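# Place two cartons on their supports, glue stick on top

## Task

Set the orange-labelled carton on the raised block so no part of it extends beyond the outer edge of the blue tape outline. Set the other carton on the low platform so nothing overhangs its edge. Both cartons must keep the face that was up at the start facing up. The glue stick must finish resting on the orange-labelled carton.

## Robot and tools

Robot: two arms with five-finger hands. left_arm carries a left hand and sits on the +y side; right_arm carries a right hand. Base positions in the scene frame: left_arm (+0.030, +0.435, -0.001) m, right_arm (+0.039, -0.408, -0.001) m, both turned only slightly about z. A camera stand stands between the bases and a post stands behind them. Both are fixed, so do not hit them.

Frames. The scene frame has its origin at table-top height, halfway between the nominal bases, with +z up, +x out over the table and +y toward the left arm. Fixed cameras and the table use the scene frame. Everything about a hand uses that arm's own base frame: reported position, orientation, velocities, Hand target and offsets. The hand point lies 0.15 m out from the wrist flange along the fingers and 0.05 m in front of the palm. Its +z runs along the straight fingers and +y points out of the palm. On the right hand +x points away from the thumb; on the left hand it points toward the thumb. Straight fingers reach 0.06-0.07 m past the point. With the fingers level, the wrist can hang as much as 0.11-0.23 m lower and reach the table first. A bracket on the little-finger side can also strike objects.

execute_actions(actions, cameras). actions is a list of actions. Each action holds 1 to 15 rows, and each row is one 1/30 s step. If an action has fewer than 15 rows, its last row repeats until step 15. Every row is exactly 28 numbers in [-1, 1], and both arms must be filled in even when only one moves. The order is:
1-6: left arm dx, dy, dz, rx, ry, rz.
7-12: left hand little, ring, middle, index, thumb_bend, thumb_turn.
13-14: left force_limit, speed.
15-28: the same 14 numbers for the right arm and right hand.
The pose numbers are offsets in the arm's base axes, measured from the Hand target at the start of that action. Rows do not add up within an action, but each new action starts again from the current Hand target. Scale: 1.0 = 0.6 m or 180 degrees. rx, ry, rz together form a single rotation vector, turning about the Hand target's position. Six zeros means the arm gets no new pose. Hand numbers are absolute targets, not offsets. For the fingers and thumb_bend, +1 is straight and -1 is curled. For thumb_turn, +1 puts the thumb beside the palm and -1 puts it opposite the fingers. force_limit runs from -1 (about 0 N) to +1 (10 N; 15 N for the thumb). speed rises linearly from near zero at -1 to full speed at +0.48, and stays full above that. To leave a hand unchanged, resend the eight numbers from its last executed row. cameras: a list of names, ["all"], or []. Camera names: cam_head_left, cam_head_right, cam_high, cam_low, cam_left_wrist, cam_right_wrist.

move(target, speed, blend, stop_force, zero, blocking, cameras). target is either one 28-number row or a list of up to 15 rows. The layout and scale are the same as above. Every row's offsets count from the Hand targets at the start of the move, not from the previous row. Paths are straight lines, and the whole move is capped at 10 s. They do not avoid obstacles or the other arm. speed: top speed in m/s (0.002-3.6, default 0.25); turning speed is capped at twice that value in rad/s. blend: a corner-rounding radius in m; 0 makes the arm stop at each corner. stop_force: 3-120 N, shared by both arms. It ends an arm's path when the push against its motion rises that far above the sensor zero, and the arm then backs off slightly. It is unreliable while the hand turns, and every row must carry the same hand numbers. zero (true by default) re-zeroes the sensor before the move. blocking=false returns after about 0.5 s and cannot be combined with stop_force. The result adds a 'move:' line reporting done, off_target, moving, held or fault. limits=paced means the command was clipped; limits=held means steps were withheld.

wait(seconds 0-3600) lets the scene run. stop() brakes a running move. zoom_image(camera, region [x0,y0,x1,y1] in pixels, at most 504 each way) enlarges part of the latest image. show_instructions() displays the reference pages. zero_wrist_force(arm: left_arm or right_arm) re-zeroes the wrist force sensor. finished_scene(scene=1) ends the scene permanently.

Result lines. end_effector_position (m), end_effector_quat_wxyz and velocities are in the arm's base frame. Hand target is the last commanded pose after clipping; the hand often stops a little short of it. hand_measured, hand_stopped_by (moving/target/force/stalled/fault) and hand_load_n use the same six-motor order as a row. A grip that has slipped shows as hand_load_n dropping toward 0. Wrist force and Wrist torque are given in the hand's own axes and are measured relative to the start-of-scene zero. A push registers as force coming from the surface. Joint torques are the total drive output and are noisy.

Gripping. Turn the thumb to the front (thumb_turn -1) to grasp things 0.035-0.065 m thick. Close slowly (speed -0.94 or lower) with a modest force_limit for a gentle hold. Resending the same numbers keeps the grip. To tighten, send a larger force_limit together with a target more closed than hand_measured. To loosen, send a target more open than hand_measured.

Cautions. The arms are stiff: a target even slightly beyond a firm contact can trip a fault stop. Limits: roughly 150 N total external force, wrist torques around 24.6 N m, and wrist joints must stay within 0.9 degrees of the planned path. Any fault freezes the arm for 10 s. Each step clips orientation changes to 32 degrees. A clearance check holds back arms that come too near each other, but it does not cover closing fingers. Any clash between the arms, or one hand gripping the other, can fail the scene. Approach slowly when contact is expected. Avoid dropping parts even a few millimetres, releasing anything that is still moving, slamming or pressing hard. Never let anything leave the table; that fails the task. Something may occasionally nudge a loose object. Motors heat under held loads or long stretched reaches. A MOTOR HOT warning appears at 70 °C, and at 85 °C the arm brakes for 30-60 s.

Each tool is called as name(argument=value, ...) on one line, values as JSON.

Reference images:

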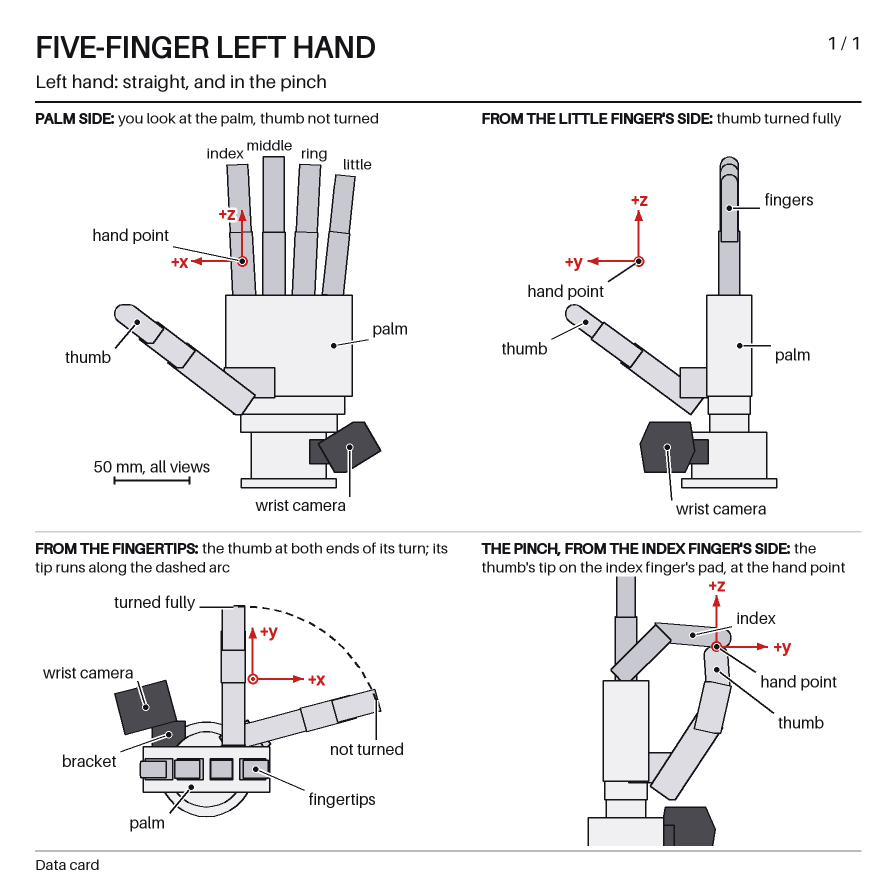

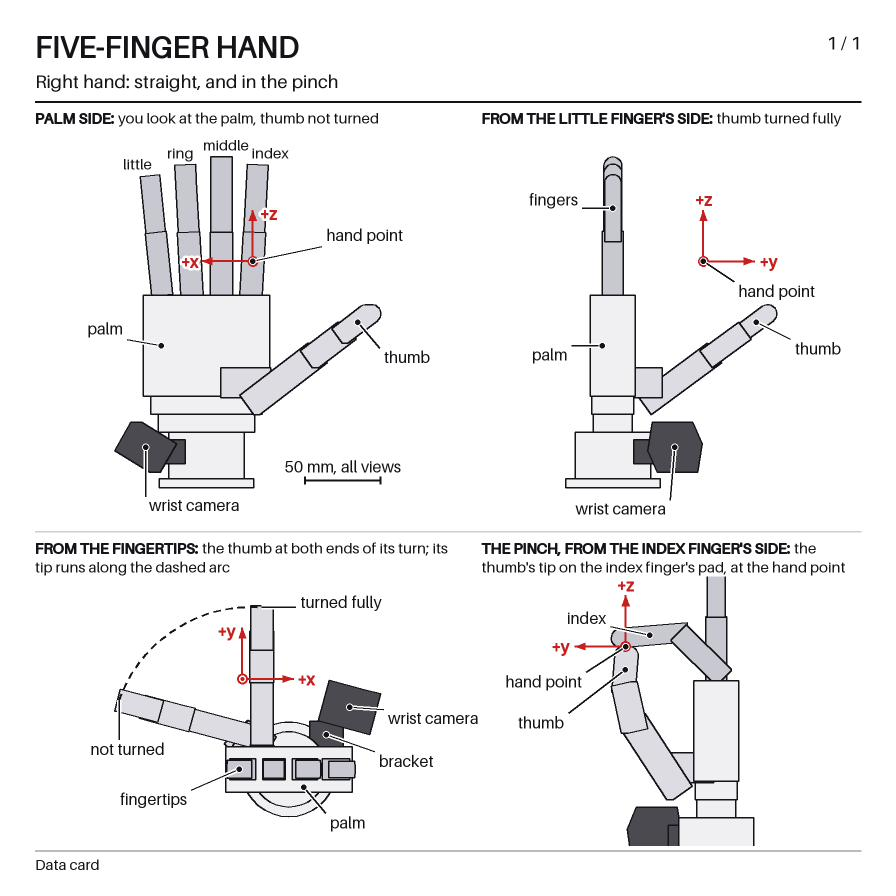

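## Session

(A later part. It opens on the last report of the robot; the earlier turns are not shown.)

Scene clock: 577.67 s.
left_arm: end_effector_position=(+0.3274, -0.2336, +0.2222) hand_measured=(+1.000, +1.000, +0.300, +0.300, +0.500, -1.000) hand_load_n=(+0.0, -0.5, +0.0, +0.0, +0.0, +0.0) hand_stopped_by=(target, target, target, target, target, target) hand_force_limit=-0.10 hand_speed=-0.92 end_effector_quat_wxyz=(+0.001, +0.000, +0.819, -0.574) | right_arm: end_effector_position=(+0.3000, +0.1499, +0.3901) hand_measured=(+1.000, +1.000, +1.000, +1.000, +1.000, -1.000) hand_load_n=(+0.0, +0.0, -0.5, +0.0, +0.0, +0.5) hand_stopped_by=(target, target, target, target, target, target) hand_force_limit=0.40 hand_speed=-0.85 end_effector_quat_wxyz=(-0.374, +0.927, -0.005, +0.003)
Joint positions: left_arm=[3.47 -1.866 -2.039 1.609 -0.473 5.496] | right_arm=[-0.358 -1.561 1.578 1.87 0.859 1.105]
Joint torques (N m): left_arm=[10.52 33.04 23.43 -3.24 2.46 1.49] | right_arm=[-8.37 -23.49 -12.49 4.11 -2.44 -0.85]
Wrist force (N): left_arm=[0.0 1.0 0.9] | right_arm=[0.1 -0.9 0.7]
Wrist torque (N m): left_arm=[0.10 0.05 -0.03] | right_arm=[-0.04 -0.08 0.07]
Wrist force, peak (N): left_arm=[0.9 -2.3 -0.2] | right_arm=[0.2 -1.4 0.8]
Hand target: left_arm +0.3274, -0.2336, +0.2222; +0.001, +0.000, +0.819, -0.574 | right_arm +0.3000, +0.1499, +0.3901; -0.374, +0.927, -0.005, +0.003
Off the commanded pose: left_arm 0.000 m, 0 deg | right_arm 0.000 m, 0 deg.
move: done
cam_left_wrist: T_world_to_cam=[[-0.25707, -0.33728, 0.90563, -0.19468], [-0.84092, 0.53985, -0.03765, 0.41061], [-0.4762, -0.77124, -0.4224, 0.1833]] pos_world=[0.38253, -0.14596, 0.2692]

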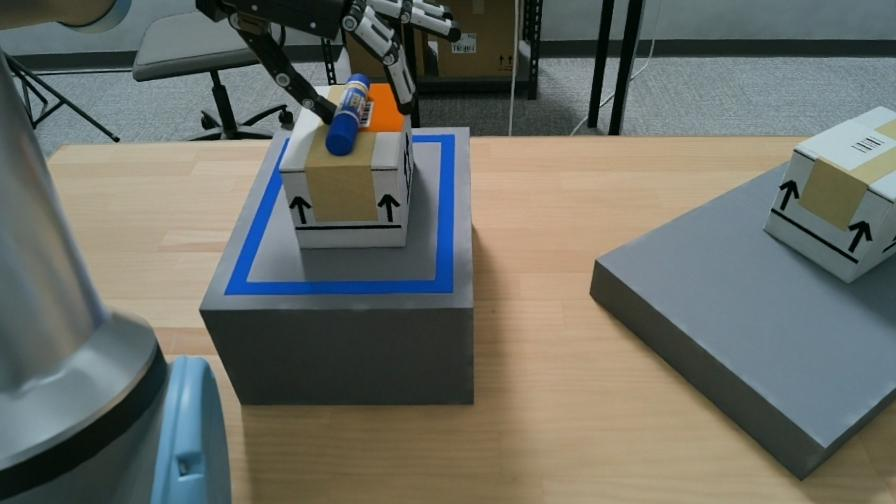

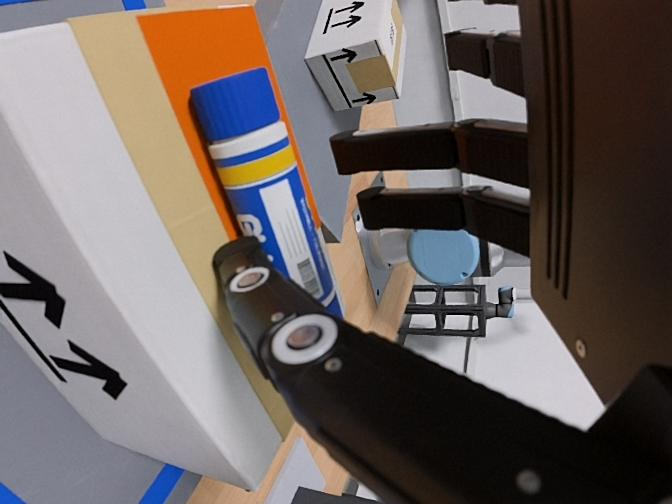

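move(target=[[0,0.0133,0,0,0,0,1,1,0.3,0.3,0.5,-1,-0.1,-0.92,0,0,0,0,0,0,1,1,1,1,1,-1,0.4,-0.85],[0,0.0133,0.1,0,0,0,1,1,0.3,0.3,0.5,-1,-0.1,-0.92,0,0,0,0,0,0,1,1,1,1,1,-1,0.4,-0.85]], speed=[0.02,0.05], cameras=["cam_low","cam_left_wrist","cam_high"])

zoom_image(camera="cam_low", region=[240, 20, 440, 200])

Scene clock: 581.10 s.
left_arm: end_effector_position=(+0.3274, -0.2256, +0.2821) hand_measured=(+1.000, +1.000, +0.300, +0.300, +0.500, -1.000) hand_load_n=(+0.0, +0.0, +0.0, +0.0, +0.0, +0.0) hand_stopped_by=(target, target, target, target, target, target) hand_force_limit=-0.10 hand_speed=-0.92 end_effector_quat_wxyz=(+0.001, -0.001, +0.819, -0.574) | right_arm: end_effector_position=(+0.3000, +0.1499, +0.3901) hand_measured=(+1.000, +1.000, +1.000, +1.000, +1.000, -1.000) hand_load_n=(+0.0, +0.0, +0.0, +0.0, +0.0, +0.0) hand_stopped_by=(target, target, target, target, target, target) hand_force_limit=0.40 hand_speed=-0.85 end_effector_quat_wxyz=(-0.374, +0.927, -0.005, +0.003)
Joint positions: left_arm=[3.493 -1.766 -1.983 1.421 -0.488 5.532] | right_arm=[-0.358 -1.561 1.578 1.87 0.859 1.105]
Joint torques (N m): left_arm=[12.36 33.46 24.82 -3.76 -0.79 2.1] | right_arm=[-9.54 -24.06 -14 4.09 -2.22 -0.59]
Wrist force (N): left_arm=[-0.2 0.9 0.7] | right_arm=[0.0 -0.9 1.0]
Wrist torque (N m): left_arm=[0.11 0.07 -0.06] | right_arm=[-0.06 -0.07 0.06]
Wrist force, peak (N): left_arm=[-0.1 1.2 1.1] | right_arm=[0.1 -1.1 1.1]
Hand target: left_arm +0.3274, -0.2256, +0.2822; +0.001, +0.000, +0.819, -0.574 | right_arm +0.3000, +0.1499, +0.3901; -0.374, +0.927, -0.005, +0.003
Off the commanded pose: left_arm 0.000 m, 0 deg | right_arm 0.000 m, 0 deg.
move: done
cam_left_wrist: T_world_to_cam=[[-0.25703, -0.33721, 0.90566, -0.24625], [-0.84092, 0.53984, -0.03765, 0.40855], [-0.47622, -0.77127, -0.42232, 0.21475]] pos_world=[0.38253, -0.13796, 0.3291]
Images, in order (width x height): cam_high 896x504, cam_low 896x504, cam_left_wrist 672x504.

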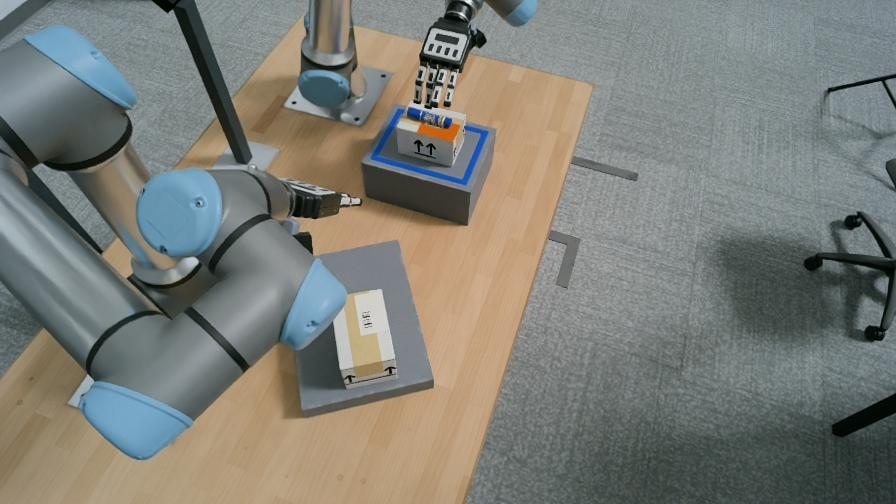

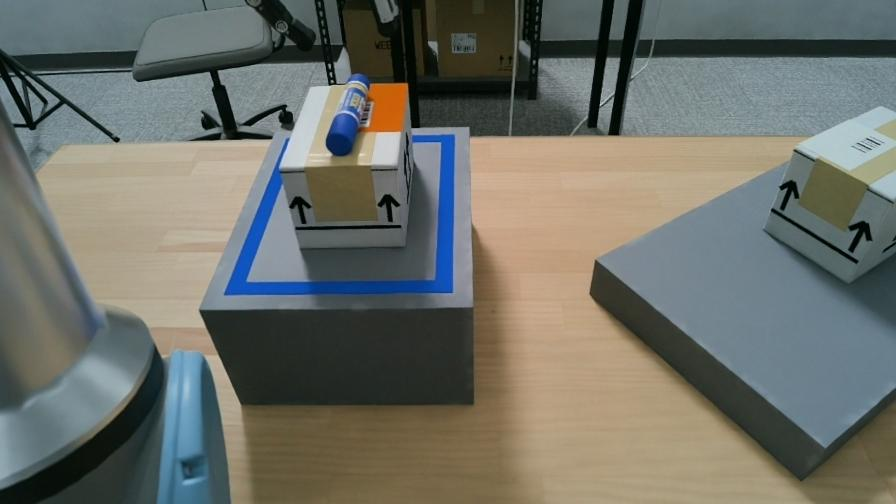

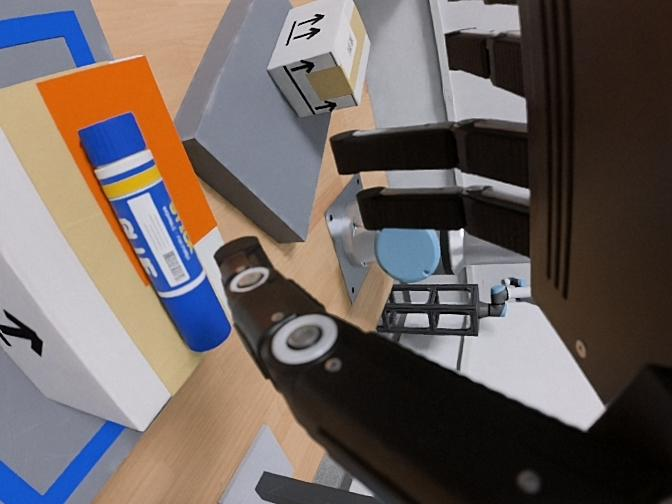

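Scaled by 2.520 from the camera's image (finer frame: 1280x720).

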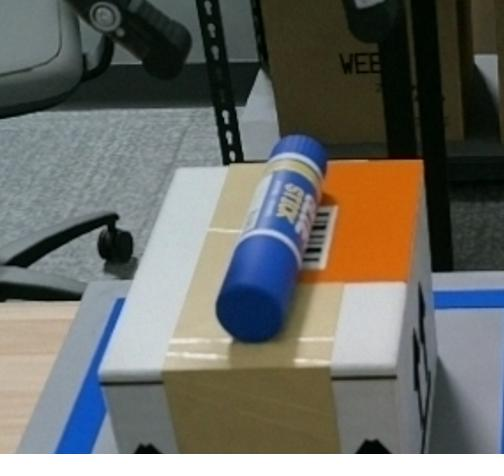

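move(target=[0.05,0.4,0.15,0,0,0,1,1,0.3,0.3,0.5,-1,-0.1,-0.92,0,0,0,0,0,0,1,1,1,1,1,-1,0.4,-0.85], speed=0.25, cameras=["cam_low","cam_high","cam_head_left","cam_head_right"])

zoom_image(camera="cam_high", region=[270, 230, 450, 420])

zoom_image(camera="cam_high", region=[355, 85, 505, 235])

zoom_image(camera="cam_head_left", region=[280, 330, 540, 480])

Scene clock: 584.30 s.
left_arm: end_effector_position=(+0.3574, +0.0143, +0.3722) hand_measured=(+1.000, +1.000, +0.300, +0.300, +0.500, -1.000) hand_load_n=(+0.0, +0.0, +0.0, +0.0, +0.0, +0.0) hand_stopped_by=(target, target, target, target, target, target) hand_force_limit=-0.10 hand_speed=-0.92 end_effector_quat_wxyz=(+0.001, -0.001, +0.819, -0.574) | right_arm: end_effector_position=(+0.3000, +0.1499, +0.3901) hand_measured=(+1.000, +1.000, +1.000, +1.000, +1.000, -1.000) hand_load_n=(+0.0, +0.0, +0.0, +0.0, +0.0, +0.5) hand_stopped_by=(target, target, target, target, target, target) hand_force_limit=0.40 hand_speed=-0.85 end_effector_quat_wxyz=(-0.374, +0.927, -0.005, +0.003)
Joint positions: left_arm=[3.976 -1.835 -1.694 0.843 -0.886 5.983] | right_arm=[-0.358 -1.561 1.578 1.87 0.859 1.105]
Joint torques (N m): left_arm=[11.36 19.51 27.08 -3.45 -1 2.03] | right_arm=[-9.66 -22.48 -13.6 4.11 -2.32 -0.73]
Wrist force (N): left_arm=[0.1 0.6 0.9] | right_arm=[0.0 -1.0 0.9]
Wrist torque (N m): left_arm=[0.05 0.05 0.02] | right_arm=[-0.08 -0.07 0.06]
Wrist force, peak (N): left_arm=[0.3 0.8 2.1] | right_arm=[0.2 -1.3 1.0]
Hand target: left_arm +0.3574, +0.0144, +0.3722; +0.001, +0.000, +0.819, -0.574 | right_arm +0.3000, +0.1499, +0.3901; -0.374, +0.927, -0.005, +0.003
Off the commanded pose: left_arm 0.000 m, 0 deg | right_arm 0.000 m, 0 deg.
move: done
Images, in order (width x height): cam_head_left 896x504, cam_head_right 896x504, cam_high 896x504, cam_low 896x504.

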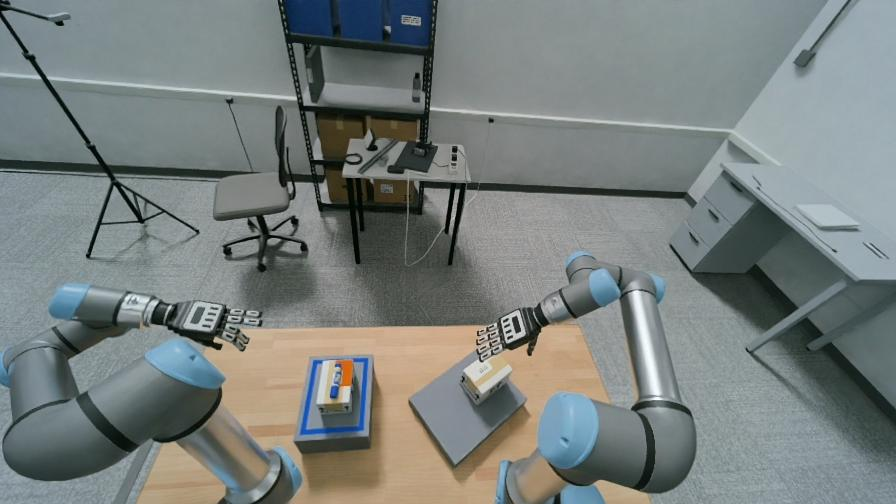

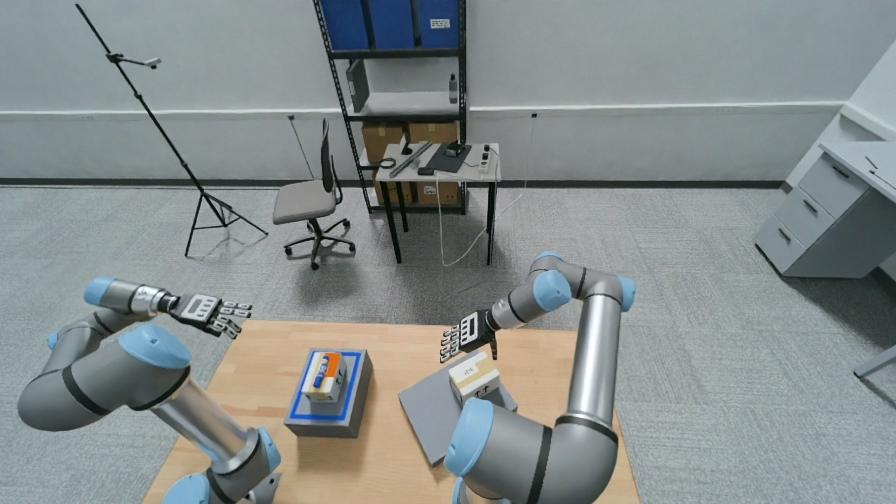

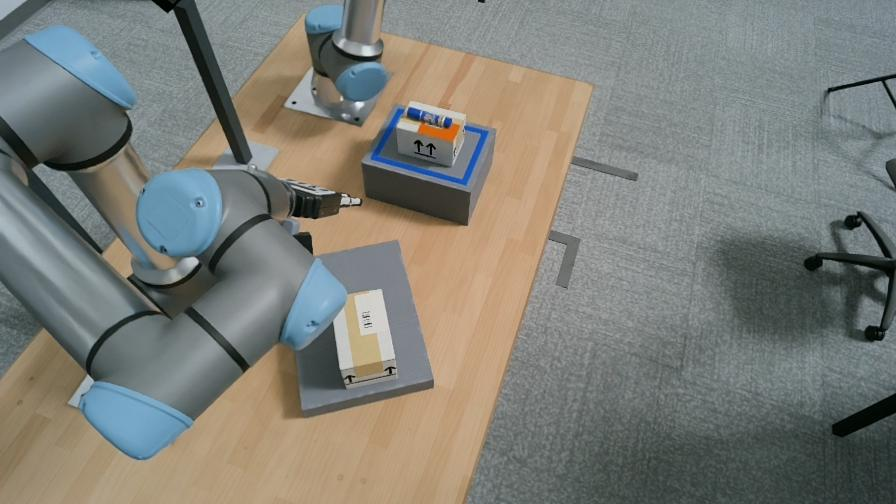

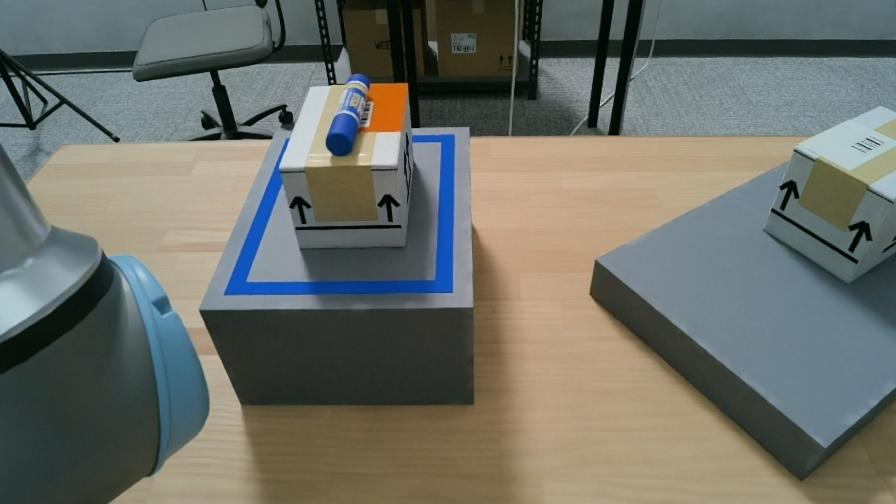

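Scaled by 2.653 from the camera's image (finer frame: 1280x720).

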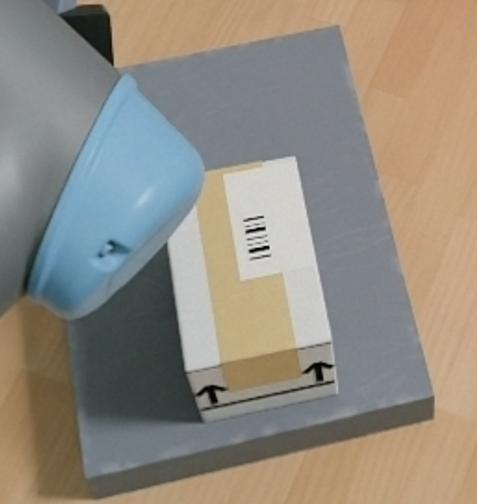

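Scaled by 3.360 from the camera's image (finer frame: 1280x720).

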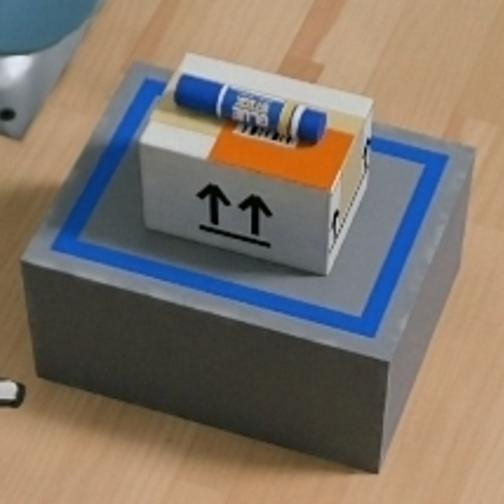

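Scaled by 1.938 from the camera's image (finer frame: 1280x720).

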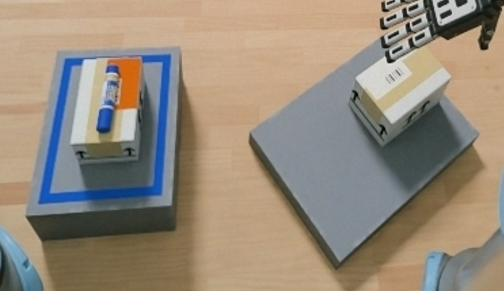

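finished_scene(scene=1)

The scene is finished: the task was done.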